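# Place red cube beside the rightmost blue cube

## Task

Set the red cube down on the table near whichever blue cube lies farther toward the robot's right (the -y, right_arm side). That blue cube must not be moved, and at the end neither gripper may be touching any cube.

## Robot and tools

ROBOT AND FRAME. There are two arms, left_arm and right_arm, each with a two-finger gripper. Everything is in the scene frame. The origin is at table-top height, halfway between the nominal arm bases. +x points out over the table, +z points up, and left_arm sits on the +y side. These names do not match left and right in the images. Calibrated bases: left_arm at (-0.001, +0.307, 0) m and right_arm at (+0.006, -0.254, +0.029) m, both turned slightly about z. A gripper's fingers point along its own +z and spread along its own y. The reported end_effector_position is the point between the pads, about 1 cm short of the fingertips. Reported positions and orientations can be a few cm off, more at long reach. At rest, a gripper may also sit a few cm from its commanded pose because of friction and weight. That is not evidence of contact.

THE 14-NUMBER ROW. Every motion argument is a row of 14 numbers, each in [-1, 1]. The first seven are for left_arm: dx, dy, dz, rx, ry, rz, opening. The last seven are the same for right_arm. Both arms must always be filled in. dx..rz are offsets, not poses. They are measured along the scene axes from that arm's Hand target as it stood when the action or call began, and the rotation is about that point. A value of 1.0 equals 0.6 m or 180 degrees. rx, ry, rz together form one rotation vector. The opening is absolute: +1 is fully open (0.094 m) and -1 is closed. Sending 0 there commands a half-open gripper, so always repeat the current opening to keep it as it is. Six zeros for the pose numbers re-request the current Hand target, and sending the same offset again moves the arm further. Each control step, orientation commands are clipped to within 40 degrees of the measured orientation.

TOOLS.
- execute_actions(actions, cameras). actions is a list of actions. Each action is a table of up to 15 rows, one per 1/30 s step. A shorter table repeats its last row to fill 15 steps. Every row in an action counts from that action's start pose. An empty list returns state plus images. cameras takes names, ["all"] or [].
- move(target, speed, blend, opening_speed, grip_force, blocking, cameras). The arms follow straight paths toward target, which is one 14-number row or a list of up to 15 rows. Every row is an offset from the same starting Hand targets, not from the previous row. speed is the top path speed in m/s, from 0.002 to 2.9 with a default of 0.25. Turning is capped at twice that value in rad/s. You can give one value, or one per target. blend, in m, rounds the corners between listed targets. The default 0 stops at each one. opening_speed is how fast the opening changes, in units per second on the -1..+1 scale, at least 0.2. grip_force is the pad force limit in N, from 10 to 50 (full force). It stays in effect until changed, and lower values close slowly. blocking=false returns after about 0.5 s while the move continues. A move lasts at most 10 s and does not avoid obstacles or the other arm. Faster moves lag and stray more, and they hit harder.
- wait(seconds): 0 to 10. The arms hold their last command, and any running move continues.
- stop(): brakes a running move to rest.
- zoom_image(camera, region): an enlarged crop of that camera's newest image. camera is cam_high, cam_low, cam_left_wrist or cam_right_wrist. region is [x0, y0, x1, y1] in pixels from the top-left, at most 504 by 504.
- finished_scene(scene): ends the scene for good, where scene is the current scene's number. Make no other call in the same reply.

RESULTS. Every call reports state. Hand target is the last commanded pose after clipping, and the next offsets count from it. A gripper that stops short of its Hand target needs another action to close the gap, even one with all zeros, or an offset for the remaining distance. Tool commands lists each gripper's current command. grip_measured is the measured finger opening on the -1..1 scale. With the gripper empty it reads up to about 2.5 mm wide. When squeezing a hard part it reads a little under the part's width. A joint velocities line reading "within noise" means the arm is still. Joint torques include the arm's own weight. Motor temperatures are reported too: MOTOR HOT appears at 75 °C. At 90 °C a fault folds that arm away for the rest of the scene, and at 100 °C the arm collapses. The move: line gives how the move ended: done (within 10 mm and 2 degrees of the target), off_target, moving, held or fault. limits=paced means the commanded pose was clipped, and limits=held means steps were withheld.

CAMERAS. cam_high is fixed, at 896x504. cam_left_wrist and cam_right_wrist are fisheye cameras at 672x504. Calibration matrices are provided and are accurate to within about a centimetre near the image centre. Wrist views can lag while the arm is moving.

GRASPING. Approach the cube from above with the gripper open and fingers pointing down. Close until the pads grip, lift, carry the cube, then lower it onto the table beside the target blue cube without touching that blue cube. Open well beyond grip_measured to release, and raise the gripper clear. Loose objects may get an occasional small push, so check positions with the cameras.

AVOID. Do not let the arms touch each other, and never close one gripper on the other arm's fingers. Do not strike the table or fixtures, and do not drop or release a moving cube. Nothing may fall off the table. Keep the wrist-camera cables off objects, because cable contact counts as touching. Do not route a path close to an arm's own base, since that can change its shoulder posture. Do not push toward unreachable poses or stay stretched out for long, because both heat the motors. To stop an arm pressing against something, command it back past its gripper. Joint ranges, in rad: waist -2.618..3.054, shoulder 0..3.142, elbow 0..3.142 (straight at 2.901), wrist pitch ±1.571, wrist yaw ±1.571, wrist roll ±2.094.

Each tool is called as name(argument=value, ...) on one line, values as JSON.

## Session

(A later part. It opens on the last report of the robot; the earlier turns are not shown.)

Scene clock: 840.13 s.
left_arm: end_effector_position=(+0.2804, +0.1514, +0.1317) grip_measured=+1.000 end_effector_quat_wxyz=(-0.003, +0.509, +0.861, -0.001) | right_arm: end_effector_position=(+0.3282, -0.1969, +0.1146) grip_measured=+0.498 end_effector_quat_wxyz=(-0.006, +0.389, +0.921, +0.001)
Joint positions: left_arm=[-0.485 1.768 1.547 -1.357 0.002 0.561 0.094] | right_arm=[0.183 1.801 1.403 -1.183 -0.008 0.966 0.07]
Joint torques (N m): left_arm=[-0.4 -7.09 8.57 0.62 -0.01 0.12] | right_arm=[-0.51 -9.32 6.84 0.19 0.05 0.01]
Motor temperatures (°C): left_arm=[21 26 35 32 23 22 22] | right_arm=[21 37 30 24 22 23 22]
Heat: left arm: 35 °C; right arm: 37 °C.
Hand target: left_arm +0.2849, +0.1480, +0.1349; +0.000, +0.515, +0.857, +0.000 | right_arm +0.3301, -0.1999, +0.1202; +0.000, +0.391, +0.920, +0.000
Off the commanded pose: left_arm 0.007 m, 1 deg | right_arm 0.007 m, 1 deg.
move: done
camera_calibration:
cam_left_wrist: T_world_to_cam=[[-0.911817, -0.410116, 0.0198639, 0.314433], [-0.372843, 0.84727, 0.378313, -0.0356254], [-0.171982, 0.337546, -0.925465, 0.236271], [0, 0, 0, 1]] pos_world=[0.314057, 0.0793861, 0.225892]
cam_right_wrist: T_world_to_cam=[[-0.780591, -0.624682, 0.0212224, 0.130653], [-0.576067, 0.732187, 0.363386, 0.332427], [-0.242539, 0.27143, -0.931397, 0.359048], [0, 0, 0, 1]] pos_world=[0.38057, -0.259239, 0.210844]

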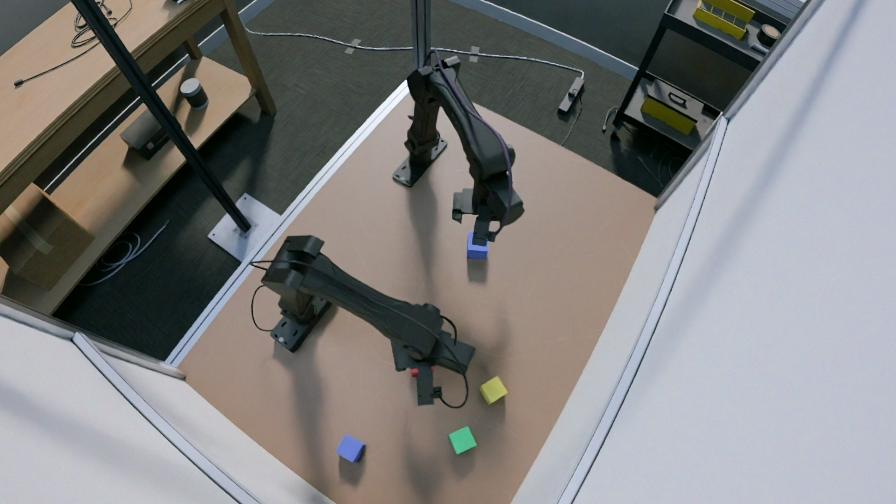

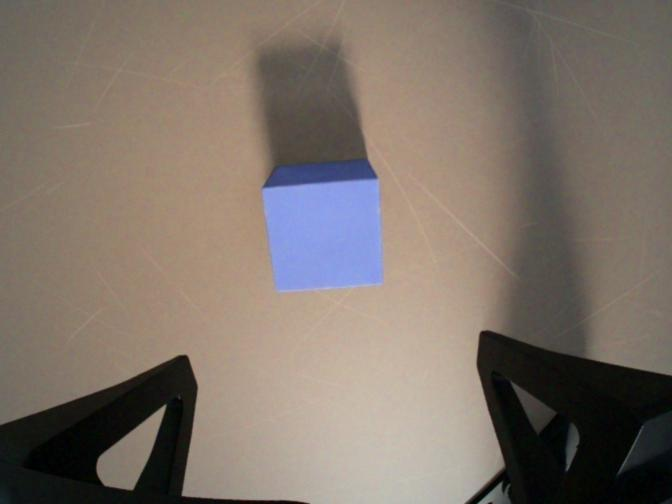

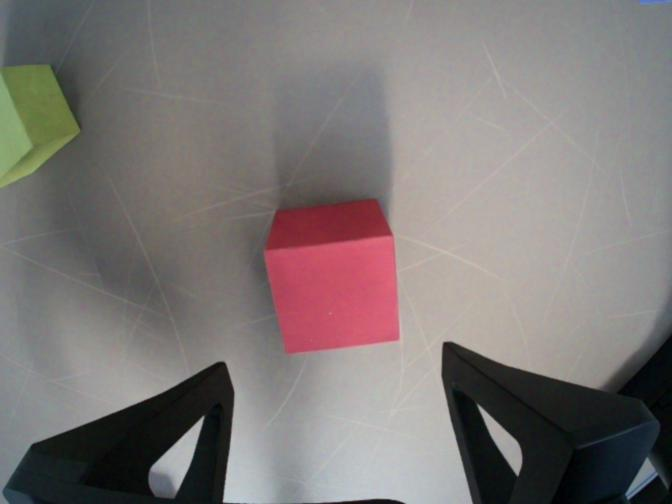

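move(target=[[-0.058,0.333,0.05,0,0,0,1, 0,0,-0.067,0,0,0,0.5],[-0.058,0.333,0.05,0,0,0,1, 0,0,-0.1503,0,0,0,-0.1],[-0.058,0.333,0.05,0,0,0,1, 0,0,-0.0337,0,0,0,-0.1],[-0.058,0.333,0.05,0,0,0,1, 0.0382,0.3882,-0.0337,0,0,0.1667,-0.1],[-0.058,0.333,0.05,0,0,0,1, 0.0382,0.3882,-0.1453,0,0,0.1667,0.5],[-0.058,0.333,0.05,0,0,0,1, 0.0382,0.3882,0.0,0,0,0.1667,0.5]], speed=[0.4,0.25,0.4,0.5,0.25,0.4], blend=[0.02,0,0.03,0.03,0,0], cameras=["all"])

Scene clock: 893.57 s.
left_arm: end_effector_position=(+0.2527, +0.3498, +0.1606) grip_measured=+1.000 end_effector_quat_wxyz=(-0.006, +0.513, +0.858, +0.005) | right_arm: end_effector_position=(+0.3483, +0.0338, +0.1073) grip_measured=+0.498 end_effector_quat_wxyz=(-0.012, +0.140, +0.990, -0.008)
Joint positions: left_arm=[0.173 1.525 1.399 -1.449 -0.016 1.227 0.094] | right_arm=[0.71 2.333 2.17 -1.435 -0.007 0.975 0.07]
Joint torques (N m): left_arm=[0.42 -7.06 6.28 0.58 0.15 0.12] | right_arm=[-0.49 -14.87 7.65 0.16 0.04 -0.04]
Heat: left arm: 34 °C; right arm: 39 °C.
Hand target: left_arm +0.2501, +0.3478, +0.1650; +0.000, +0.515, +0.857, +0.000 | right_arm +0.3530, +0.0331, +0.1202; +0.000, +0.139, +0.990, +0.000
Off the commanded pose: left_arm 0.005 m, 1 deg | right_arm 0.014 m, 2 deg.
move: off_target (right_arm)
camera_calibration:
cam_left_wrist: T_world_to_cam=[[-0.915134, -0.402937, 0.0131205, 0.369359], [-0.366515, 0.845088, 0.389221, -0.22744], [-0.167919, 0.351381, -0.921051, 0.184709], [0, 0, 0, 1]] pos_world=[0.285669, 0.276132, 0.253805]
cam_right_wrist: T_world_to_cam=[[-0.368063, -0.929026, 0.0379408, 0.155471], [-0.858294, 0.355167, 0.370389, 0.288015], [-0.357577, 0.103762, -0.928101, 0.339859], [0, 0, 0, 1]] pos_world=[0.425951, 0.00687902, 0.202847]

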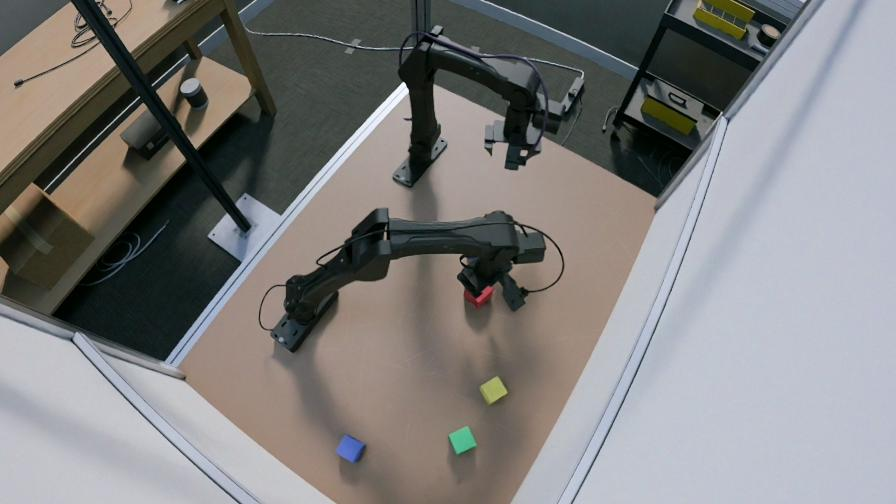

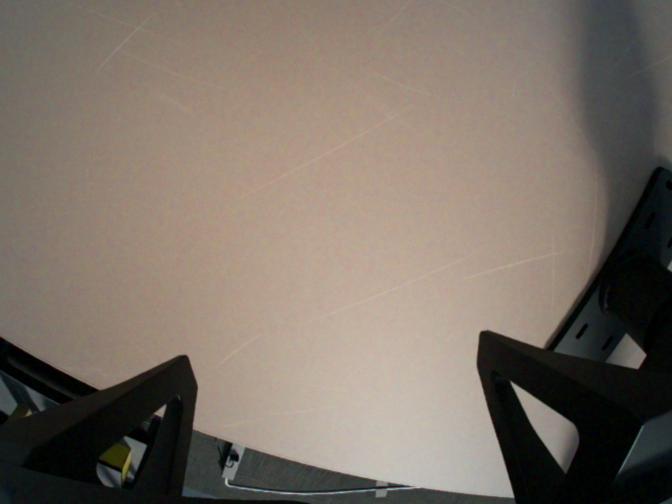

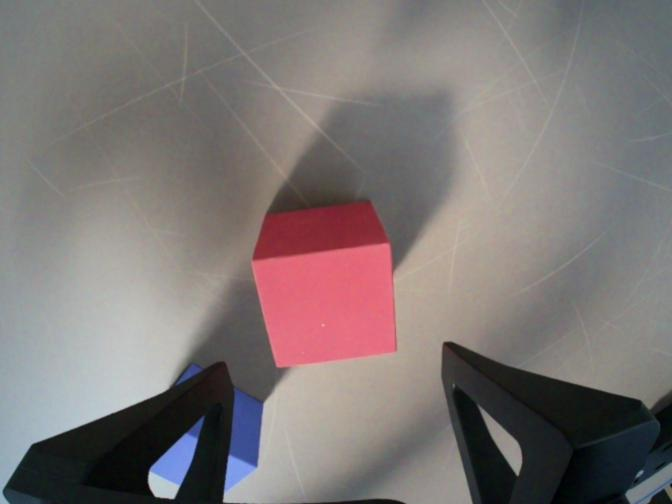

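move(target=[[0,0,0,0,0,0,1, -0.038,-0.472,0.067,0,0,0,0.5],[0.175,-0.513,-0.058,0,0,0.2556,1, -0.038,-0.472,0.067,0,0,0,0.5]], speed=[0.5,0.5], blend=[0.03,0], cameras=["all"])

Scene clock: 915.53 s.
left_arm: end_effector_position=(+0.3495, +0.0387, +0.1315) grip_measured=+1.000 end_effector_quat_wxyz=(+0.009, +0.147, +0.989, -0.011) | right_arm: end_effector_position=(+0.3316, -0.2537, +0.1565) grip_measured=+0.498 end_effector_quat_wxyz=(-0.008, +0.145, +0.989, -0.006)
Joint positions: left_arm=[-0.629 2.275 2.284 -1.553 0.01 -0.358 0.094] | right_arm=[0.019 1.79 1.556 -1.354 0.011 0.295 0.07]
Joint torques (N m): left_arm=[0.58 -11.06 8.12 0.67 -0.08 -0.07] | right_arm=[0.51 -10.55 5 0.34 -0.11 -0.04]
Motor temperatures (°C): left_arm=[20 25 32 29 23 22 22] | right_arm=[21 45 33 24 22 23 22]
Heat: left arm: 32 °C; right arm: 45 °C.
Hand target: left_arm +0.3550, +0.0400, +0.1301; +0.000, +0.139, +0.990, +0.000 | right_arm +0.3301, -0.2502, +0.1604; +0.000, +0.139, +0.990, +0.000
Off the commanded pose: left_arm 0.006 m, 2 deg | right_arm 0.005 m, 1 deg.
joint sent to its limit (left arm) — joint 4 (wrist pitch), lower limit. The joint targets still meet the commanded pose.
move: done
camera_calibration:
cam_left_wrist: T_world_to_cam=[[-0.36525, -0.930392, 0.0310258, 0.158779], [-0.866794, 0.35206, 0.353159, 0.280915], [-0.339499, 0.102098, -0.935049, 0.354952], [0, 0, 0, 1]] pos_world=[0.421996, 0.0125881, 0.227764]
cam_right_wrist: T_world_to_cam=[[-0.378366, -0.925072, 0.0328853, -0.114467], [-0.857568, 0.363687, 0.363742, 0.360593], [-0.348447, 0.109426, -0.930919, 0.408239], [0, 0, 0, 1]] pos_world=[0.408173, -0.281705, 0.252639]

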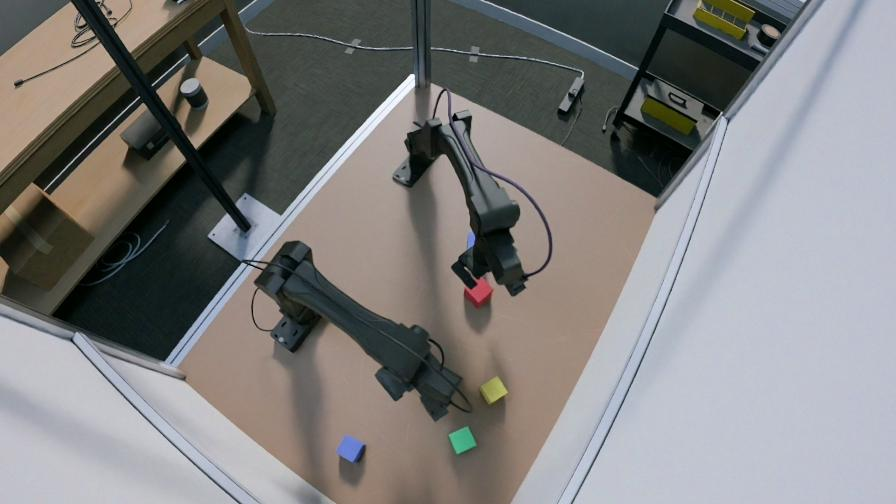

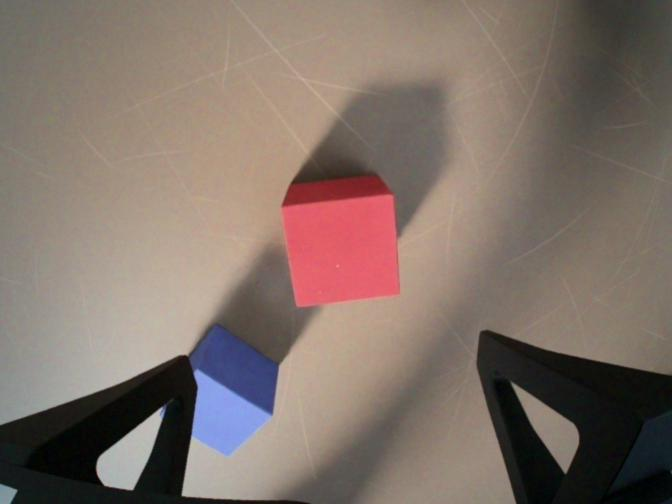

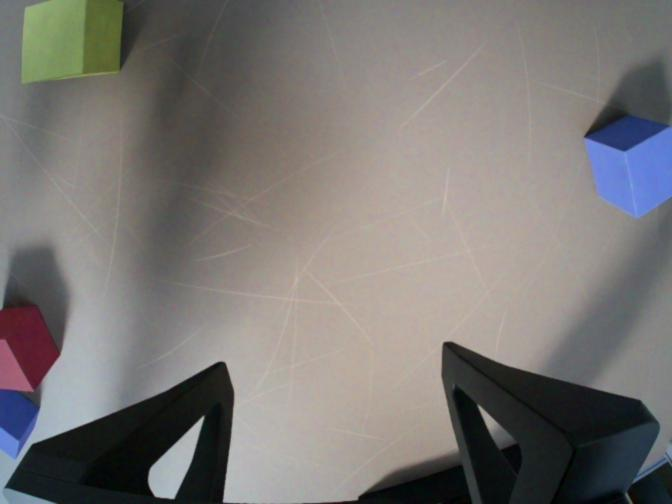

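zoom_image(camera="cam_high", region=[440, 250, 520, 330])

zoom_image(camera="cam_high", region=[230, 250, 350, 370])

zoom_image(camera="cam_high", region=[370, 80, 490, 200])

zoom_image(camera="cam_high", region=[190, 170, 310, 290])

zoom_image(camera="cam_high", region=[630, 90, 750, 210])

Scaled by 6.300 from the camera's 896x504 image, which has a finer 1280x720 frame.

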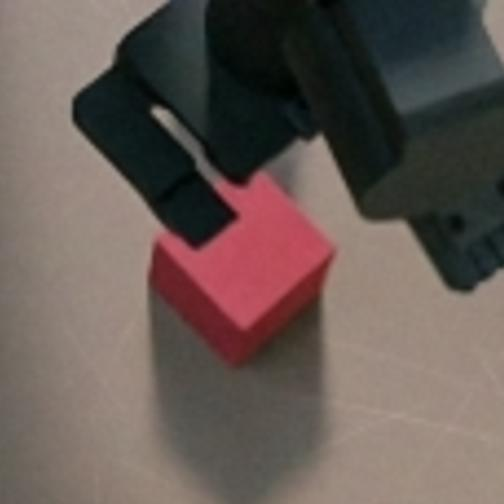

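Scaled by 4.200 from the camera's 896x504 image, which has a finer 1280x720 frame.

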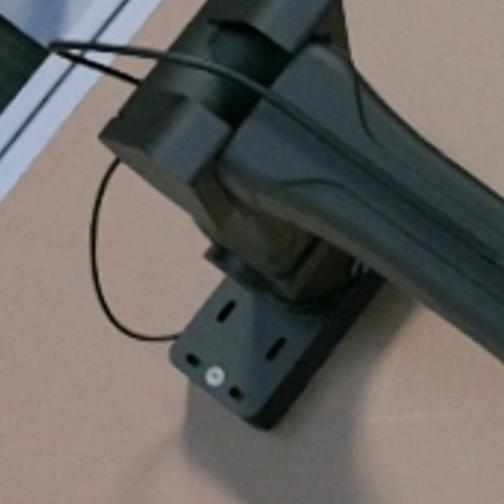

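Scaled by 4.200 from the camera's 896x504 image, which has a finer 1280x720 frame.

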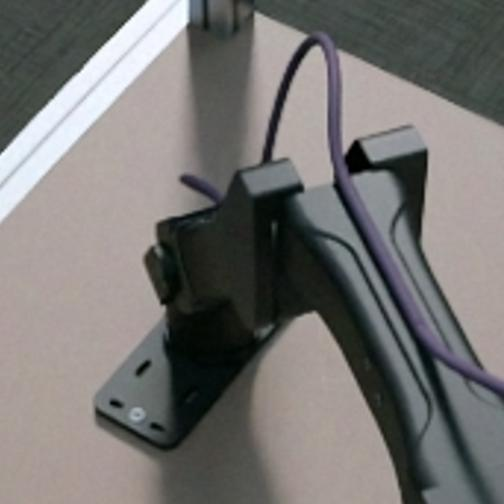

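Scaled by 4.200 from the camera's 896x504 image, which has a finer 1280x720 frame.

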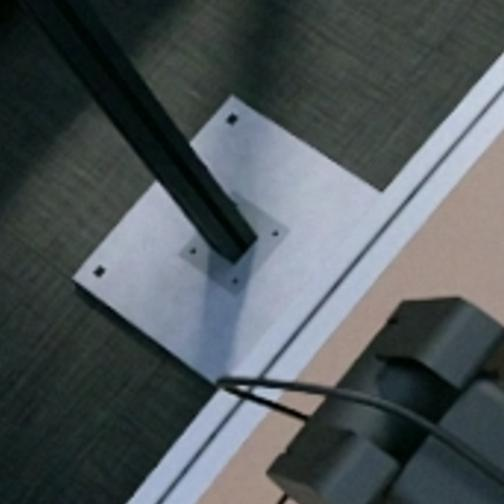

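Scaled by 4.200 from the camera's 896x504 image, which has a finer 1280x720 frame.

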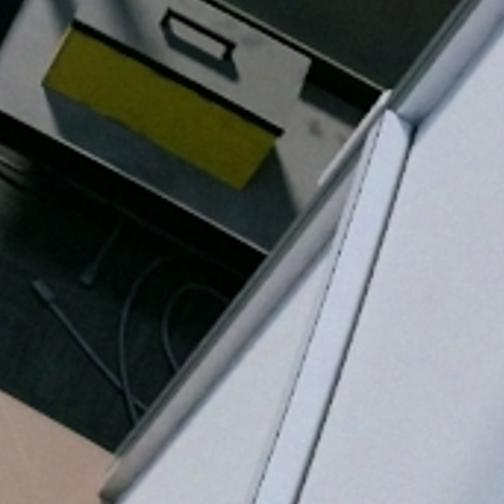

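move(target=[0,0,0,0,0,0,1, 0.3,0.155,-0.1,0,0,-0.0556,1], speed=0.5, cameras=["cam_right_wrist"])

Scene clock: 1030.00 s.
left_arm: end_effector_position=(+0.3495, +0.0387, +0.1315) grip_measured=+1.000 end_effector_quat_wxyz=(+0.009, +0.146, +0.989, -0.011) | right_arm: end_effector_position=(+0.5085, -0.1553, +0.1004) grip_measured=+0.998 end_effector_quat_wxyz=(+0.037, +0.218, +0.975, +0.014)
Joint positions: left_arm=[-0.629 2.275 2.284 -1.553 0.01 -0.359 0.094] | right_arm=[0.209 2.636 2.697 -1.552 0.004 0.633 0.094]
Joint torques (N m): left_arm=[0.59 -11.07 8.13 0.68 -0.09 -0.1] | right_arm=[-0.53 -14.38 7.42 0.37 -0.06 0.11]
Heat: left arm: 33 °C; right arm: 41 °C.
Hand target: left_arm +0.3550, +0.0400, +0.1301; +0.000, +0.139, +0.990, +0.000 | right_arm +0.5101, -0.1573, +0.1005; +0.000, +0.225, +0.974, +0.000
Off the commanded pose: left_arm 0.006 m, 2 deg | right_arm 0.003 m, 5 deg.
joint sent to its limit (left arm) — joint 4 (wrist pitch), lower limit. The joint targets still meet the commanded pose.
joint sent to its limit (right arm) — joint 4 (wrist pitch), lower limit. The joint targets are off in orientation, not in position.
move: off_target (right_arm)
camera_calibration:
cam_right_wrist: T_world_to_cam=[[-0.510744, -0.8591, -0.0329851, 0.129552], [-0.8265, 0.480076, 0.29398, 0.506176], [-0.236723, 0.177411, -0.955242, 0.363048], [0, 0, 0, 1]] pos_world=[0.570464, -0.196114, 0.202266]
Images, in order (width x height): cam_right_wrist 672x504.

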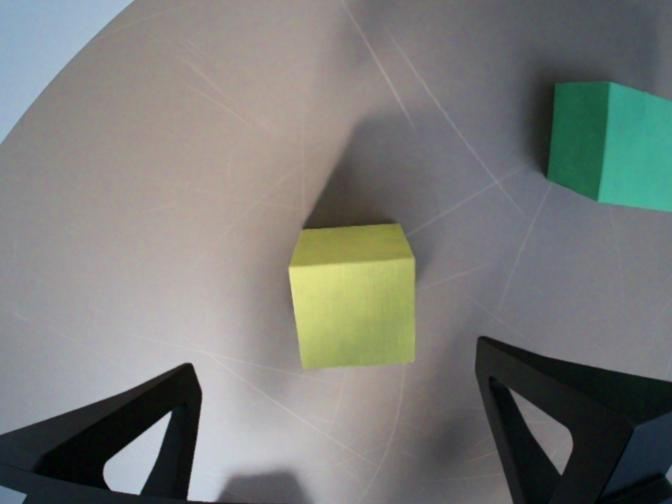

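move(target=[[0,0,0,0,0,0,1, 0,-0.007,-0.05,0,0,0,1],[0,0,0,0,0,0,1, 0,-0.007,-0.1175,0,0,0,-0.1],[0,0,0,0,0,0,1, 0,-0.007,0.0,0,0,0,-0.1]], speed=[0.3,0.25,0.3], blend=[0.02,0,0], cameras=["cam_right_wrist","cam_high"])

Scene clock: 1054.27 s.
left_arm: end_effector_position=(+0.3495, +0.0387, +0.1315) grip_measured=+1.000 end_effector_quat_wxyz=(+0.009, +0.146, +0.989, -0.011) | right_arm: end_effector_position=(+0.5068, -0.1583, +0.0756) grip_measured=-0.030 end_effector_quat_wxyz=(+0.015, +0.221, +0.975, +0.005)
Joint positions: left_arm=[-0.629 2.275 2.284 -1.553 0.01 -0.359 0.094] | right_arm=[0.203 2.69 2.702 -1.552 0.003 0.633 0.046]
Joint torques (N m): left_arm=[0.58 -11.02 8.17 0.69 -0.08 -0.09] | right_arm=[-0.73 -19.45 6.39 0.29 -0.04 0.03]
Heat: left arm: 33 °C; right arm: 46 °C.
Hand target: left_arm +0.3550, +0.0400, +0.1301; +0.000, +0.139, +0.990, +0.000 | right_arm +0.5102, -0.1614, +0.1006; +0.000, +0.225, +0.974, +0.000
Off the commanded pose: left_arm 0.006 m, 2 deg | right_arm 0.025 m, 2 deg.
joint sent to its limit (left arm) — joint 4 (wrist pitch), lower limit. The joint targets still meet the commanded pose.
joint sent to its limit (right arm) — joint 4 (wrist pitch), lower limit. The joint targets are off in orientation, not in position.
move: off_target (right_arm)
camera_calibration:
cam_right_wrist: T_world_to_cam=[[-0.516743, -0.856137, -0.0023227, 0.126448], [-0.808929, 0.487357, 0.328811, 0.503189], [-0.280375, 0.171789, -0.944393, 0.359979], [0, 0, 0, 1]] pos_world=[0.573315, -0.198817, 0.174801]
Images, in order (width x height): cam_high 896x504, cam_right_wrist 672x504.

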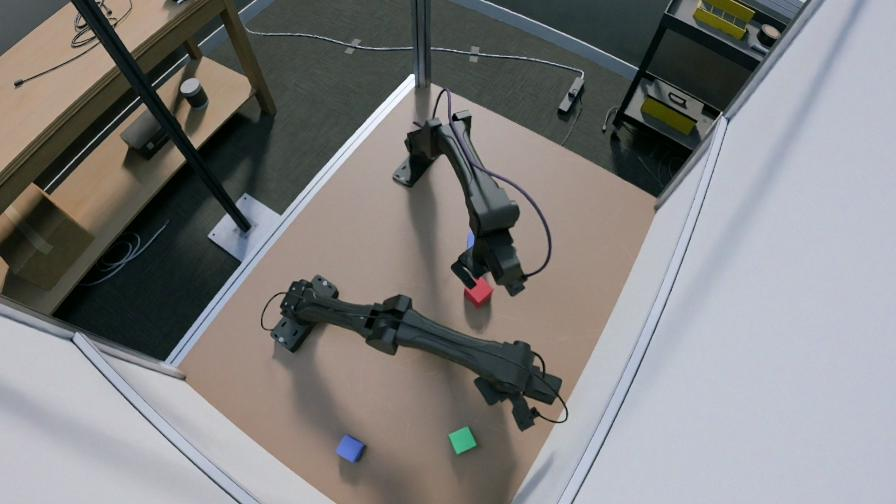

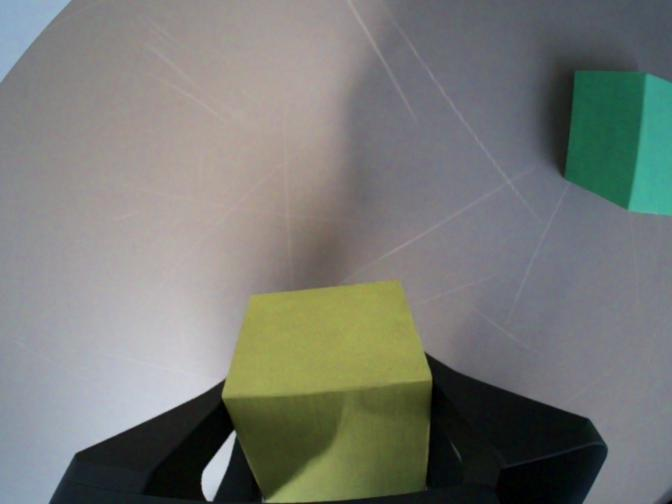

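move(target=[0,0,0,0,0,0,1, 0,0,-0.1,0,0,0,-0.1], speed=[0.2], cameras=["cam_right_wrist"])

Scene clock: 1065.50 s.
left_arm: end_effector_position=(+0.3495, +0.0387, +0.1315) grip_measured=+1.000 end_effector_quat_wxyz=(+0.009, +0.146, +0.989, -0.011) | right_arm: end_effector_position=(+0.5068, -0.1583, +0.0456) grip_measured=-0.030 end_effector_quat_wxyz=(-0.001, +0.221, +0.975, -0.002)
Joint positions: left_arm=[-0.629 2.275 2.284 -1.553 0.01 -0.359 0.094] | right_arm=[0.203 2.731 2.663 -1.507 0.003 0.633 0.046]
Joint torques (N m): left_arm=[0.59 -11.03 8.13 0.67 -0.08 -0.09] | right_arm=[-0.75 -14.72 6.09 0.42 -0.04 0.03]
Heat: left arm: 33 °C; right arm: 45 °C.
Hand target: left_arm +0.3550, +0.0400, +0.1301; +0.000, +0.139, +0.990, +0.000 | right_arm +0.5101, -0.1614, +0.0404; +0.000, +0.225, +0.974, +0.000
Off the commanded pose: left_arm 0.006 m, 2 deg | right_arm 0.007 m, 1 deg.
joint sent to its limit (left arm) — joint 4 (wrist pitch), lower limit. The joint targets still meet the commanded pose.
move: done
camera_calibration:
cam_right_wrist: T_world_to_cam=[[-0.51642, -0.856068, 0.0213871, 0.125196], [-0.796994, 0.489619, 0.353656, 0.506214], [-0.313226, 0.16559, -0.935131, 0.346937], [0, 0, 0, 1]] pos_world=[0.576773, -0.198125, 0.142728]
Images, in order (width x height): cam_right_wrist 672x504.

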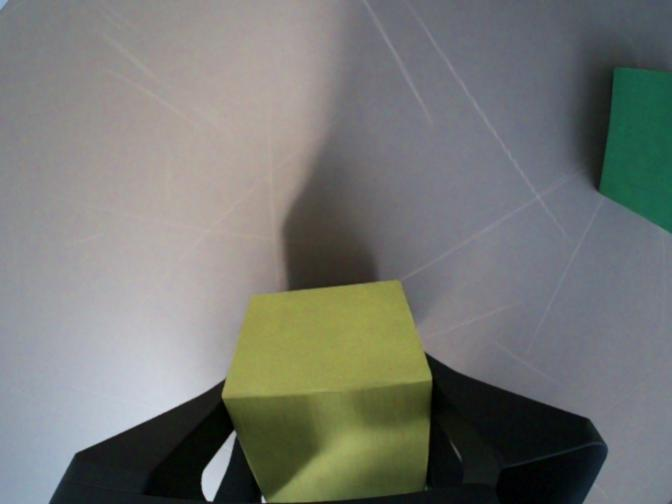

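move(target=[[0,0,0,0,0,0,1, 0,0,-0.018,0,0,0,-0.1],[0,0,0,0,0,0,1, 0,0,-0.018,0,0,0,0.6],[0,0,0,0,0,0,1, 0,0,0.12,0,0,0,0.6]], speed=[0.1,0.1,0.3], cameras=["cam_right_wrist"])

Scene clock: 1088.67 s.
left_arm: end_effector_position=(+0.3495, +0.0387, +0.1315) grip_measured=+1.000 end_effector_quat_wxyz=(+0.009, +0.146, +0.989, -0.011) | right_arm: end_effector_position=(+0.5087, -0.1579, +0.0946) grip_measured=+0.598 end_effector_quat_wxyz=(+0.032, +0.221, +0.975, +0.012)
Joint positions: left_arm=[-0.629 2.275 2.284 -1.553 0.01 -0.359 0.094] | right_arm=[0.203 2.649 2.699 -1.552 0.003 0.633 0.075]
Joint torques (N m): left_arm=[0.58 -10.99 8.16 0.67 -0.08 -0.08] | right_arm=[-0.75 -18.07 6.15 0.36 -0.04 0.03]
Motor temperatures (°C): left_arm=[20 29 33 25 23 22 22] | right_arm=[21 50 32 24 22 23 23]
Heat: left arm: 33 °C; right arm: 50 °C.
Hand target: left_arm +0.3550, +0.0400, +0.1301; +0.000, +0.139, +0.990, +0.000 | right_arm +0.5101, -0.1614, +0.1124; +0.000, +0.225, +0.974, +0.000
Off the commanded pose: left_arm 0.006 m, 2 deg | right_arm 0.018 m, 4 deg.
joint sent to its limit (left arm) — joint 4 (wrist pitch), lower limit. The joint targets still meet the commanded pose.
joint sent to its limit (right arm) — joint 4 (wrist pitch), lower limit. The joint targets are off in orientation, not in position.
move: off_target (right_arm)
camera_calibration:
cam_right_wrist: T_world_to_cam=[[-0.516208, -0.856036, -0.0270357, 0.129895], [-0.820389, 0.485154, 0.302634, 0.50622], [-0.245949, 0.178402, -0.952723, 0.362711], [0, 0, 0, 1]] pos_world=[0.571558, -0.199109, 0.195875]
Images, in order (width x height): cam_right_wrist 672x504.

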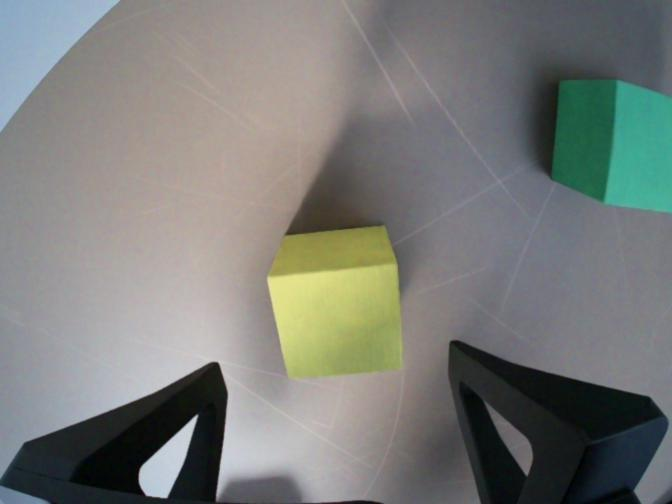

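move(target=[[0.01,-0.0142,-0.0833,0,0,0,1, 0,0,0,0,0,0,0.6],[0.01,-0.0142,-0.1668,0,0,0,-0.1, 0,0,0,0,0,0,0.6],[0.01,-0.0142,-0.0168,0,0,0,-0.1, 0,0,0,0,0,0,0.6],[-0.0528,0.0727,-0.05,0,0,-0.2556,-0.1, 0,0,0,0,0,0,0.6],[-0.0528,0.0727,-0.1618,0,0,-0.2556,0.5, 0,0,0,0,0,0,0.6],[-0.0528,0.0727,-0.0168,0,0,-0.2556,0.5, 0,0,0,0,0,0,0.6]], speed=[0.4,0.3,0.5,0.6,0.3,0.6], blend=[0.02,0,0.04,0.03,0,0], cameras=["cam_left_wrist","cam_high"])

Scene clock: 1125.63 s.
left_arm: end_effector_position=(+0.3201, +0.0846, +0.1092) grip_measured=+0.498 end_effector_quat_wxyz=(-0.013, +0.514, +0.858, +0.006) | right_arm: end_effector_position=(+0.5086, -0.1580, +0.0946) grip_measured=+0.598 end_effector_quat_wxyz=(+0.032, +0.221, +0.975, +0.012)
Joint positions: left_arm=[-0.591 2.068 1.863 -1.393 -0.01 0.466 0.07] | right_arm=[0.203 2.649 2.699 -1.552 0.003 0.633 0.075]
Joint torques (N m): left_arm=[0.72 -12.64 7.83 0.55 0.1 0.11] | right_arm=[-0.75 -18.14 6.16 0.35 -0.05 0.03]
Heat: left arm: 33 °C; right arm: 52 °C.
Hand target: left_arm +0.3233, +0.0836, +0.1201; +0.000, +0.515, +0.857, +0.000 | right_arm +0.5101, -0.1614, +0.1124; +0.000, +0.225, +0.974, +0.000
Off the commanded pose: left_arm 0.011 m, 2 deg | right_arm 0.018 m, 4 deg.
joint sent to its limit (right arm) — joint 4 (wrist pitch), lower limit. The joint targets are off in orientation, not in position.
move: off_target (left_arm, right_arm)
camera_calibration:
cam_left_wrist: T_world_to_cam=[[-0.916358, -0.399913, 0.0189003, 0.324281], [-0.359565, 0.842831, 0.400436, 0.0380226], [-0.176069, 0.360147, -0.91613, 0.243173], [0, 0, 0, 1]] pos_world=[0.353644, 0.0100596, 0.201423]
Images, in order (width x height): cam_high 896x504, cam_left_wrist 672x504.

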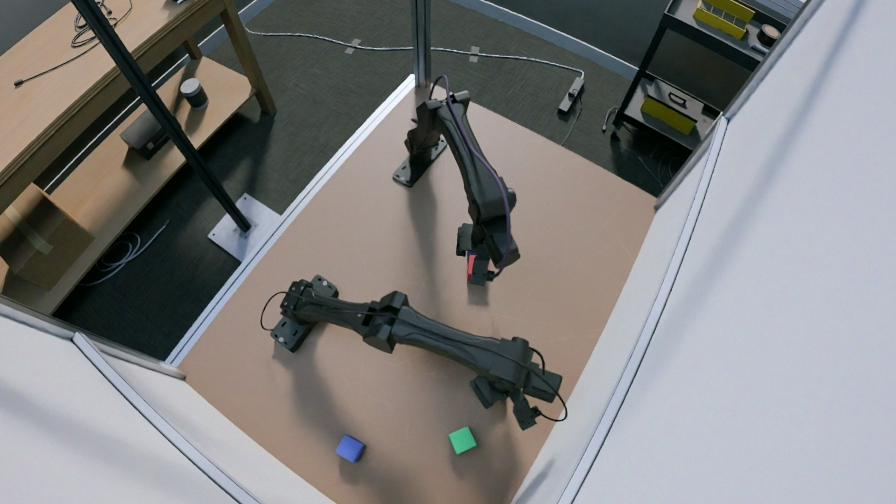

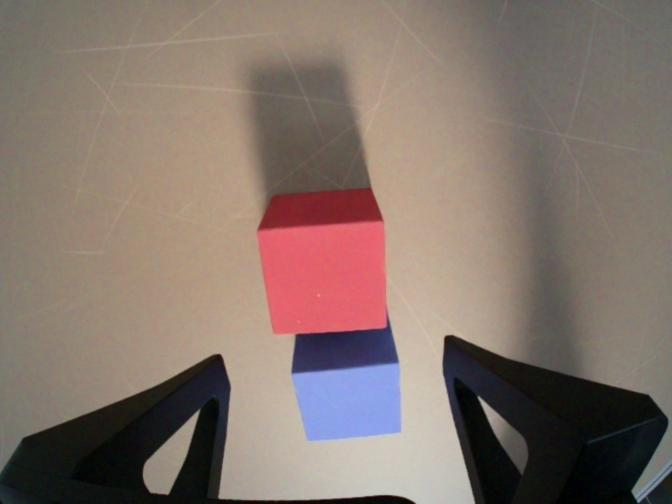

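move(target=[-0.072,0.3607,0.0667,0,0,0,1, -0.345,-0.3727,0.029,0,0,-0.3222,1], speed=0.8, cameras=["cam_high","cam_right_wrist"])

Scene clock: 1266.83 s.
left_arm: end_effector_position=(+0.2882, +0.3010, +0.1577) grip_measured=+0.998 end_effector_quat_wxyz=(-0.001, +0.512, +0.859, +0.008) | right_arm: end_effector_position=(+0.3029, -0.3857, +0.1254) grip_measured=+0.999 end_effector_quat_wxyz=(-0.012, +0.667, +0.745, -0.003)
Joint positions: left_arm=[-0.012 1.637 1.5 -1.429 -0.014 1.041 0.094] | right_arm=[-0.407 1.801 1.445 -1.24 -0.002 1.037 0.094]
Joint torques (N m): left_arm=[0.42 -9.39 4.55 0.61 0.12 0.12] | right_arm=[0.31 -10.78 4.94 0.39 -0.01 0.11]
Motor temperatures (°C): left_arm=[20 32 35 24 23 22 22] | right_arm=[22 62 31 24 22 23 21]
Heat: left arm: 35 °C; right arm: 62 °C.
Hand target: left_arm +0.2802, +0.3000, +0.1600; +0.000, +0.515, +0.857, +0.000 | right_arm +0.3031, -0.3850, +0.1297; -0.001, +0.669, +0.743, +0.000
Off the commanded pose: left_arm 0.008 m, 1 deg | right_arm 0.004 m, 1 deg.
move: done
camera_calibration:
cam_right_wrist: T_world_to_cam=[[-0.999203, -0.0138862, 0.0374121, 0.292503], [0.000656427, 0.931659, 0.363334, 0.354431], [-0.0399006, 0.36307, -0.930907, 0.388068], [0, 0, 0, 1]] pos_world=[0.307522, -0.467042, 0.221536]
Images, in order (width x height): cam_high 896x504, cam_right_wrist 672x504.

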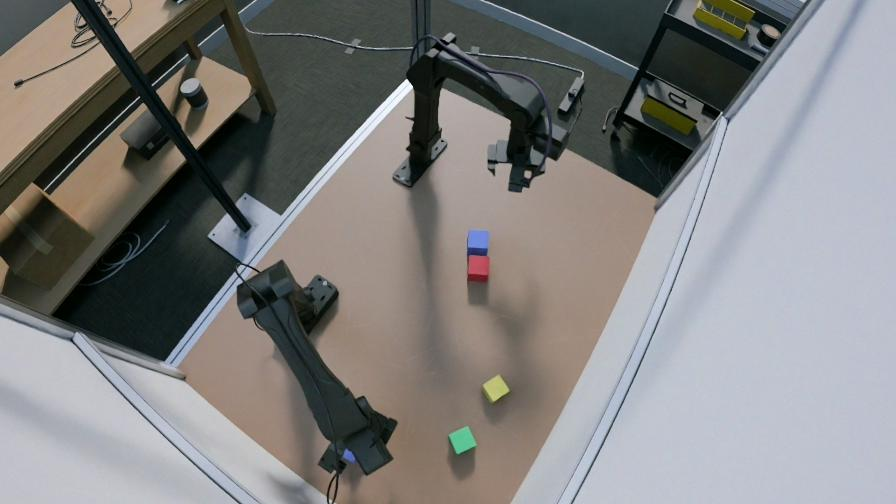

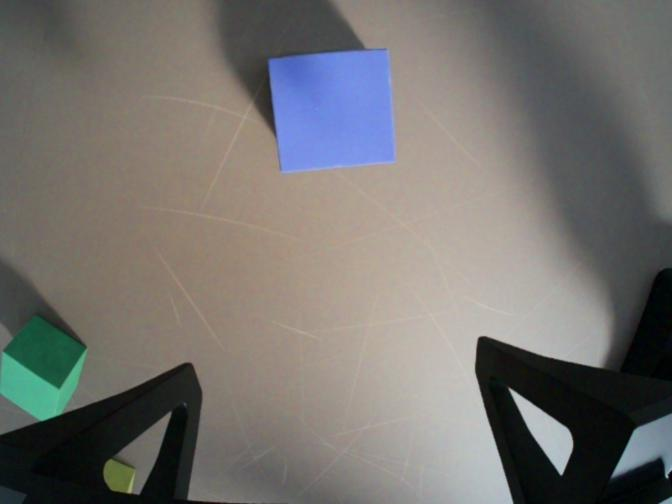

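move(target=[[0,0.1667,0,0,0,0,1, 0.0215,0.79,-0.0495,0,0,0.1222,1],[0,0.1667,0,0,0,0,1, 0.0215,0.79,-0.1662,0,0,0.1222,-0.1],[0,0.1667,0,0,0,0,1, 0.0215,0.79,0.0005,0,0,0.1222,-0.1],[0,0.1667,0,0,0,0,1, -0.0118,-0.0175,-0.0495,0,0,0.0083,-0.1],[0,0.1667,0,0,0,0,1, -0.0118,-0.0175,-0.1645,0,0,0.0083,0.5],[0,0.1667,0,0,0,0,1, -0.0118,-0.0175,-0.0162,0,0,0.0083,0.5]], speed=[0.8,0.35,0.5,0.8,0.3,0.6], blend=[0.02,0,0.04,0.03,0,0], cameras=["cam_right_wrist","cam_high"])

Scene clock: 1333.23 s.
left_arm: end_effector_position=(+0.2772, +0.3992, +0.1563) grip_measured=+0.998 end_effector_quat_wxyz=(-0.004, +0.513, +0.858, +0.004) | right_arm: end_effector_position=(+0.2942, -0.3968, +0.1151) grip_measured=+0.498 end_effector_quat_wxyz=(-0.003, +0.663, +0.748, -0.003)
Joint positions: left_arm=[0.331 1.655 1.515 -1.43 -0.011 1.386 0.094] | right_arm=[-0.446 1.779 1.378 -1.177 0.004 0.989 0.07]
Joint torques (N m): left_arm=[0.59 -6.05 8.38 0.56 0.1 0.12] | right_arm=[0.39 -8.99 6.79 0.21 -0.06 -0.04]
Motor temperatures (°C): left_arm=[20 29 34 23 23 22 22] | right_arm=[22 55 31 24 22 23 22]
Heat: left arm: 34 °C; right arm: 55 °C.
Hand target: left_arm +0.2802, +0.4000, +0.1600; +0.000, +0.515, +0.857, +0.000 | right_arm +0.2960, -0.3955, +0.1201; +0.000, +0.659, +0.752, +0.000
Off the commanded pose: left_arm 0.005 m, 1 deg | right_arm 0.005 m, 1 deg.
move: done
camera_calibration:
cam_right_wrist: T_world_to_cam=[[-0.999416, -0.0231446, 0.0251209, 0.281872], [-0.0128194, 0.935836, 0.352202, 0.375486], [-0.0316606, 0.351675, -0.935587, 0.375862], [0, 0, 0, 1]] pos_world=[0.298421, -0.477051, 0.212324]
Images, in order (width x height): cam_high 896x504, cam_right_wrist 672x504.

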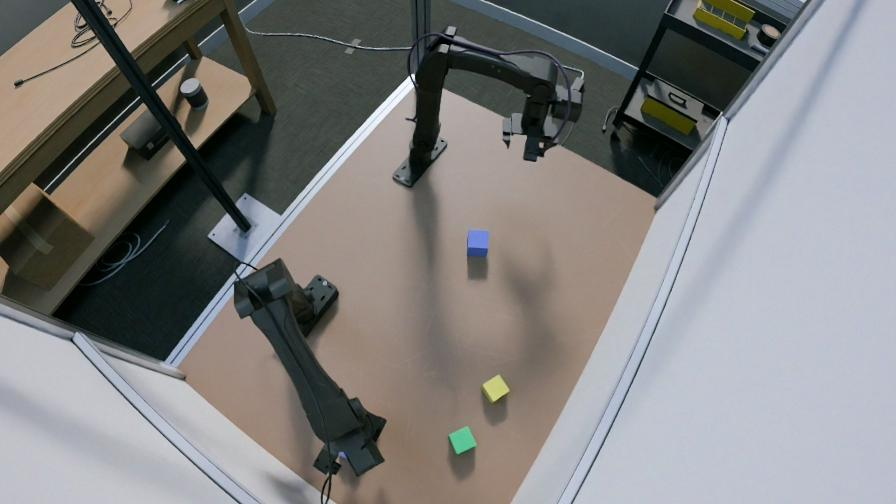

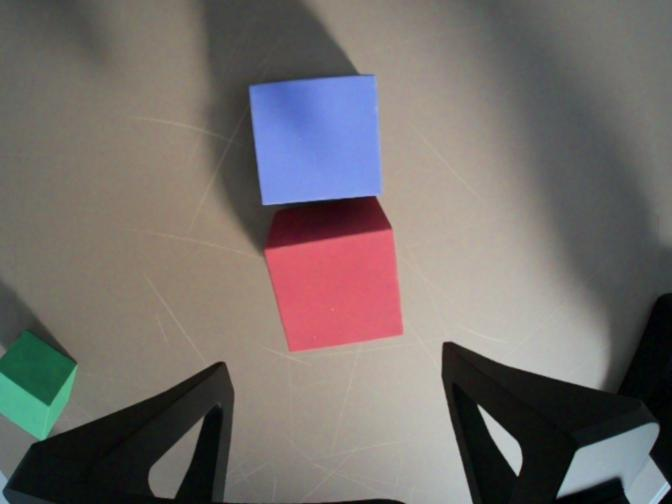

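finished_scene(scene=1)

The scene is finished: the task was done.


## Next scene

The same job, from a new start.

execute_actions(actions=[])

Scene clock: 0.00 s.
left_arm: end_effector_position=(+0.3957, +0.3214, +0.1009) grip_measured=+1.000 end_effector_quat_wxyz=(+0.598, -0.023, +0.801, +0.008) | right_arm: end_effector_position=(+0.4025, -0.2463, +0.1558) grip_measured=+1.000 end_effector_quat_wxyz=(+0.627, +0.004, +0.777, -0.061)
Joint positions: left_arm=[0.048 1.561 0.336 0.936 -0.016 -0.019 0.094] | right_arm=[0.126 1.51 0.332 0.965 0.207 -0.048 0.094]
Joint velocities: within noise
Joint torques (N m): no reading
Motor temperatures (°C): left_arm=[20 22 27 22 23 22 22] | right_arm=[21 28 26 23 22 23 21]
Heat: left arm: 27 °C; right arm: 28 °C.
Hand target: left_arm +0.3981, +0.3214, +0.1071; +0.605, -0.023, +0.796, +0.008 | right_arm +0.4040, -0.2463, +0.1606; +0.632, +0.005, +0.773, -0.061
Tool commands: left_gripper/opening=+1.0 right_gripper/opening=+1.0
camera_calibration:
cam_left_wrist: T_world_to_cam=[[0.0104127, -0.998241, -0.058359, 0.321856], [-0.624827, 0.03907, -0.779785, 0.351367], [0.780694, 0.044584, -0.623321, -0.143141], [0, 0, 0, 1]] pos_world=[0.327941, 0.313944, 0.203551]
cam_right_wrist: T_world_to_cam=[[-0.118565, -0.992946, -0.00114517, -0.196764], [-0.534439, 0.0647876, -0.84272, 0.403274], [0.83685, -0.0993047, -0.53835, -0.158196], [0, 0, 0, 1]] pos_world=[0.324583, -0.237213, 0.254457]

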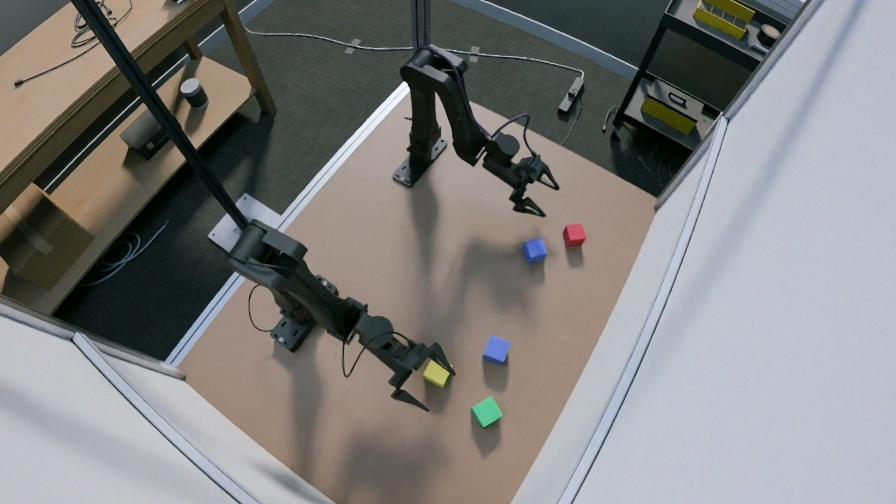

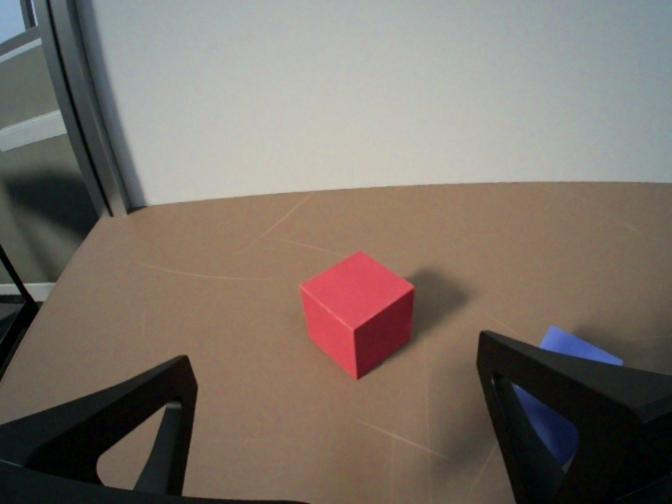

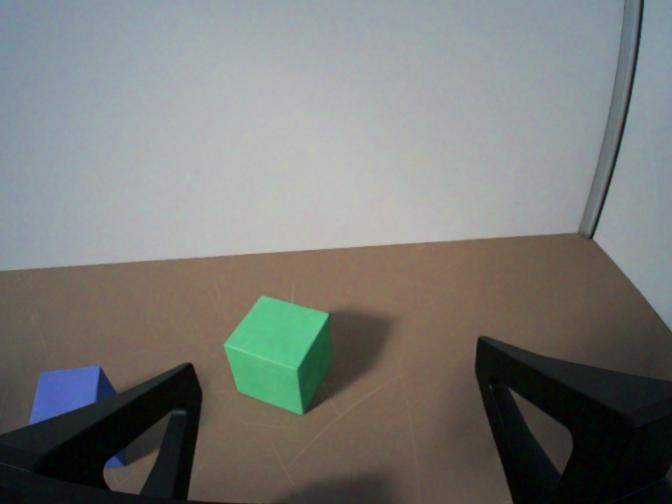

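move(target=[[0.1565,-0.0207,-0.0118,0.1699,0.3909,-0.2451,1, 0,0,0,0,0,0,1],[0.1565,-0.0207,-0.1318,0.1699,0.3909,-0.2451,-0.1, 0,0,0,0,0,0,1],[0.1565,-0.0207,0.0882,0.1699,0.3909,-0.2451,-0.1, 0,0,0,0,0,0,1],[0.0432,-0.579,0.0548,0.1699,0.3909,-0.2451,-0.1, 0,0,0,0,0,0,1],[0.0432,-0.579,-0.1285,0.1699,0.3909,-0.2451,0.5, 0,0,0,0,0,0,1],[0.0432,-0.579,0.0048,0.1699,0.3909,-0.2451,0.5, 0,0,0,0,0,0,1]], speed=[0.7,0.3,0.4,0.7,0.25,0.5], blend=[0.02,0,0.04,0.03,0,0], cameras=["cam_high","cam_left_wrist"])

Scene clock: 104.83 s.
left_arm: end_effector_position=(+0.4222, -0.0221, +0.0898) grip_measured=+0.498 end_effector_quat_wxyz=(+0.095, +0.411, +0.906, -0.022) | right_arm: end_effector_position=(+0.4025, -0.2463, +0.1558) grip_measured=+1.000 end_effector_quat_wxyz=(+0.627, +0.004, +0.777, -0.061)
Joint positions: left_arm=[-0.642 2.681 2.847 -1.542 -0.003 0.187 0.07] | right_arm=[0.126 1.51 0.332 0.965 0.207 -0.048 0.094]
Joint torques (N m): left_arm=[-0.27 -17.85 7.13 1.04 0.03 -0.06] | right_arm=[0.03 -5.45 5.48 2.01 0.03 0.03]
Motor temperatures (°C): left_arm=[20 26 30 32 23 22 22] | right_arm=[21 30 27 31 22 23 21]
Heat: left arm: 32 °C; right arm: 31 °C.
Hand target: left_arm +0.4241, -0.0259, +0.1099; +0.000, +0.411, +0.912, +0.000 | right_arm +0.4040, -0.2463, +0.1606; +0.632, +0.005, +0.773, -0.061
Off the commanded pose: left_arm 0.021 m, 11 deg | right_arm 0.005 m, 1 deg.
elbow stopped short (left arm): the move would have taken joint 3 (elbow) straighter than the controller allows.
move: off_target (left_arm); target 5's new opening was sent with left_arm's hand 0.008 m and 5 deg from that target
camera_calibration:
cam_left_wrist: T_world_to_cam=[[-0.800038, -0.59861, -0.0400631, 0.327365], [-0.593816, 0.780568, 0.19518, 0.288376], [-0.0855646, 0.179941, -0.979949, 0.245367], [0, 0, 0, 1]] pos_world=[0.454142, -0.0732851, 0.197277]
Images, in order (width x height): cam_high 896x504, cam_left_wrist 672x504.

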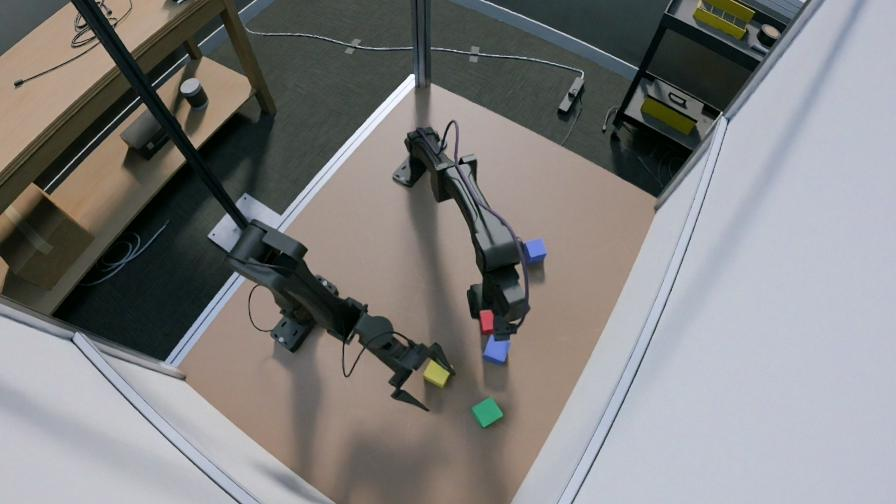

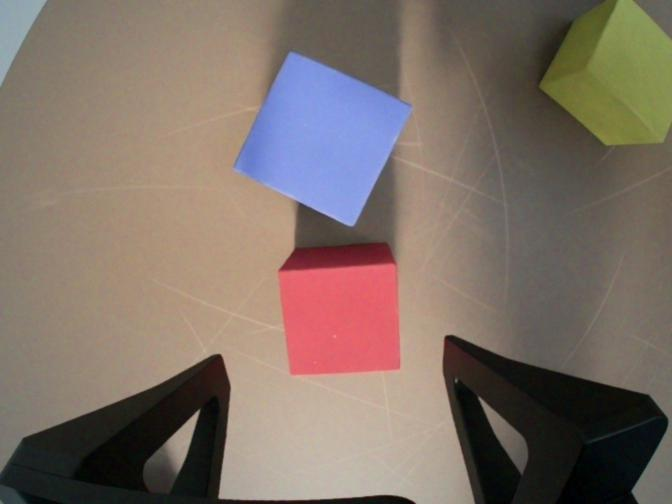

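finished_scene(scene=2)

The scene is finished: the task was done.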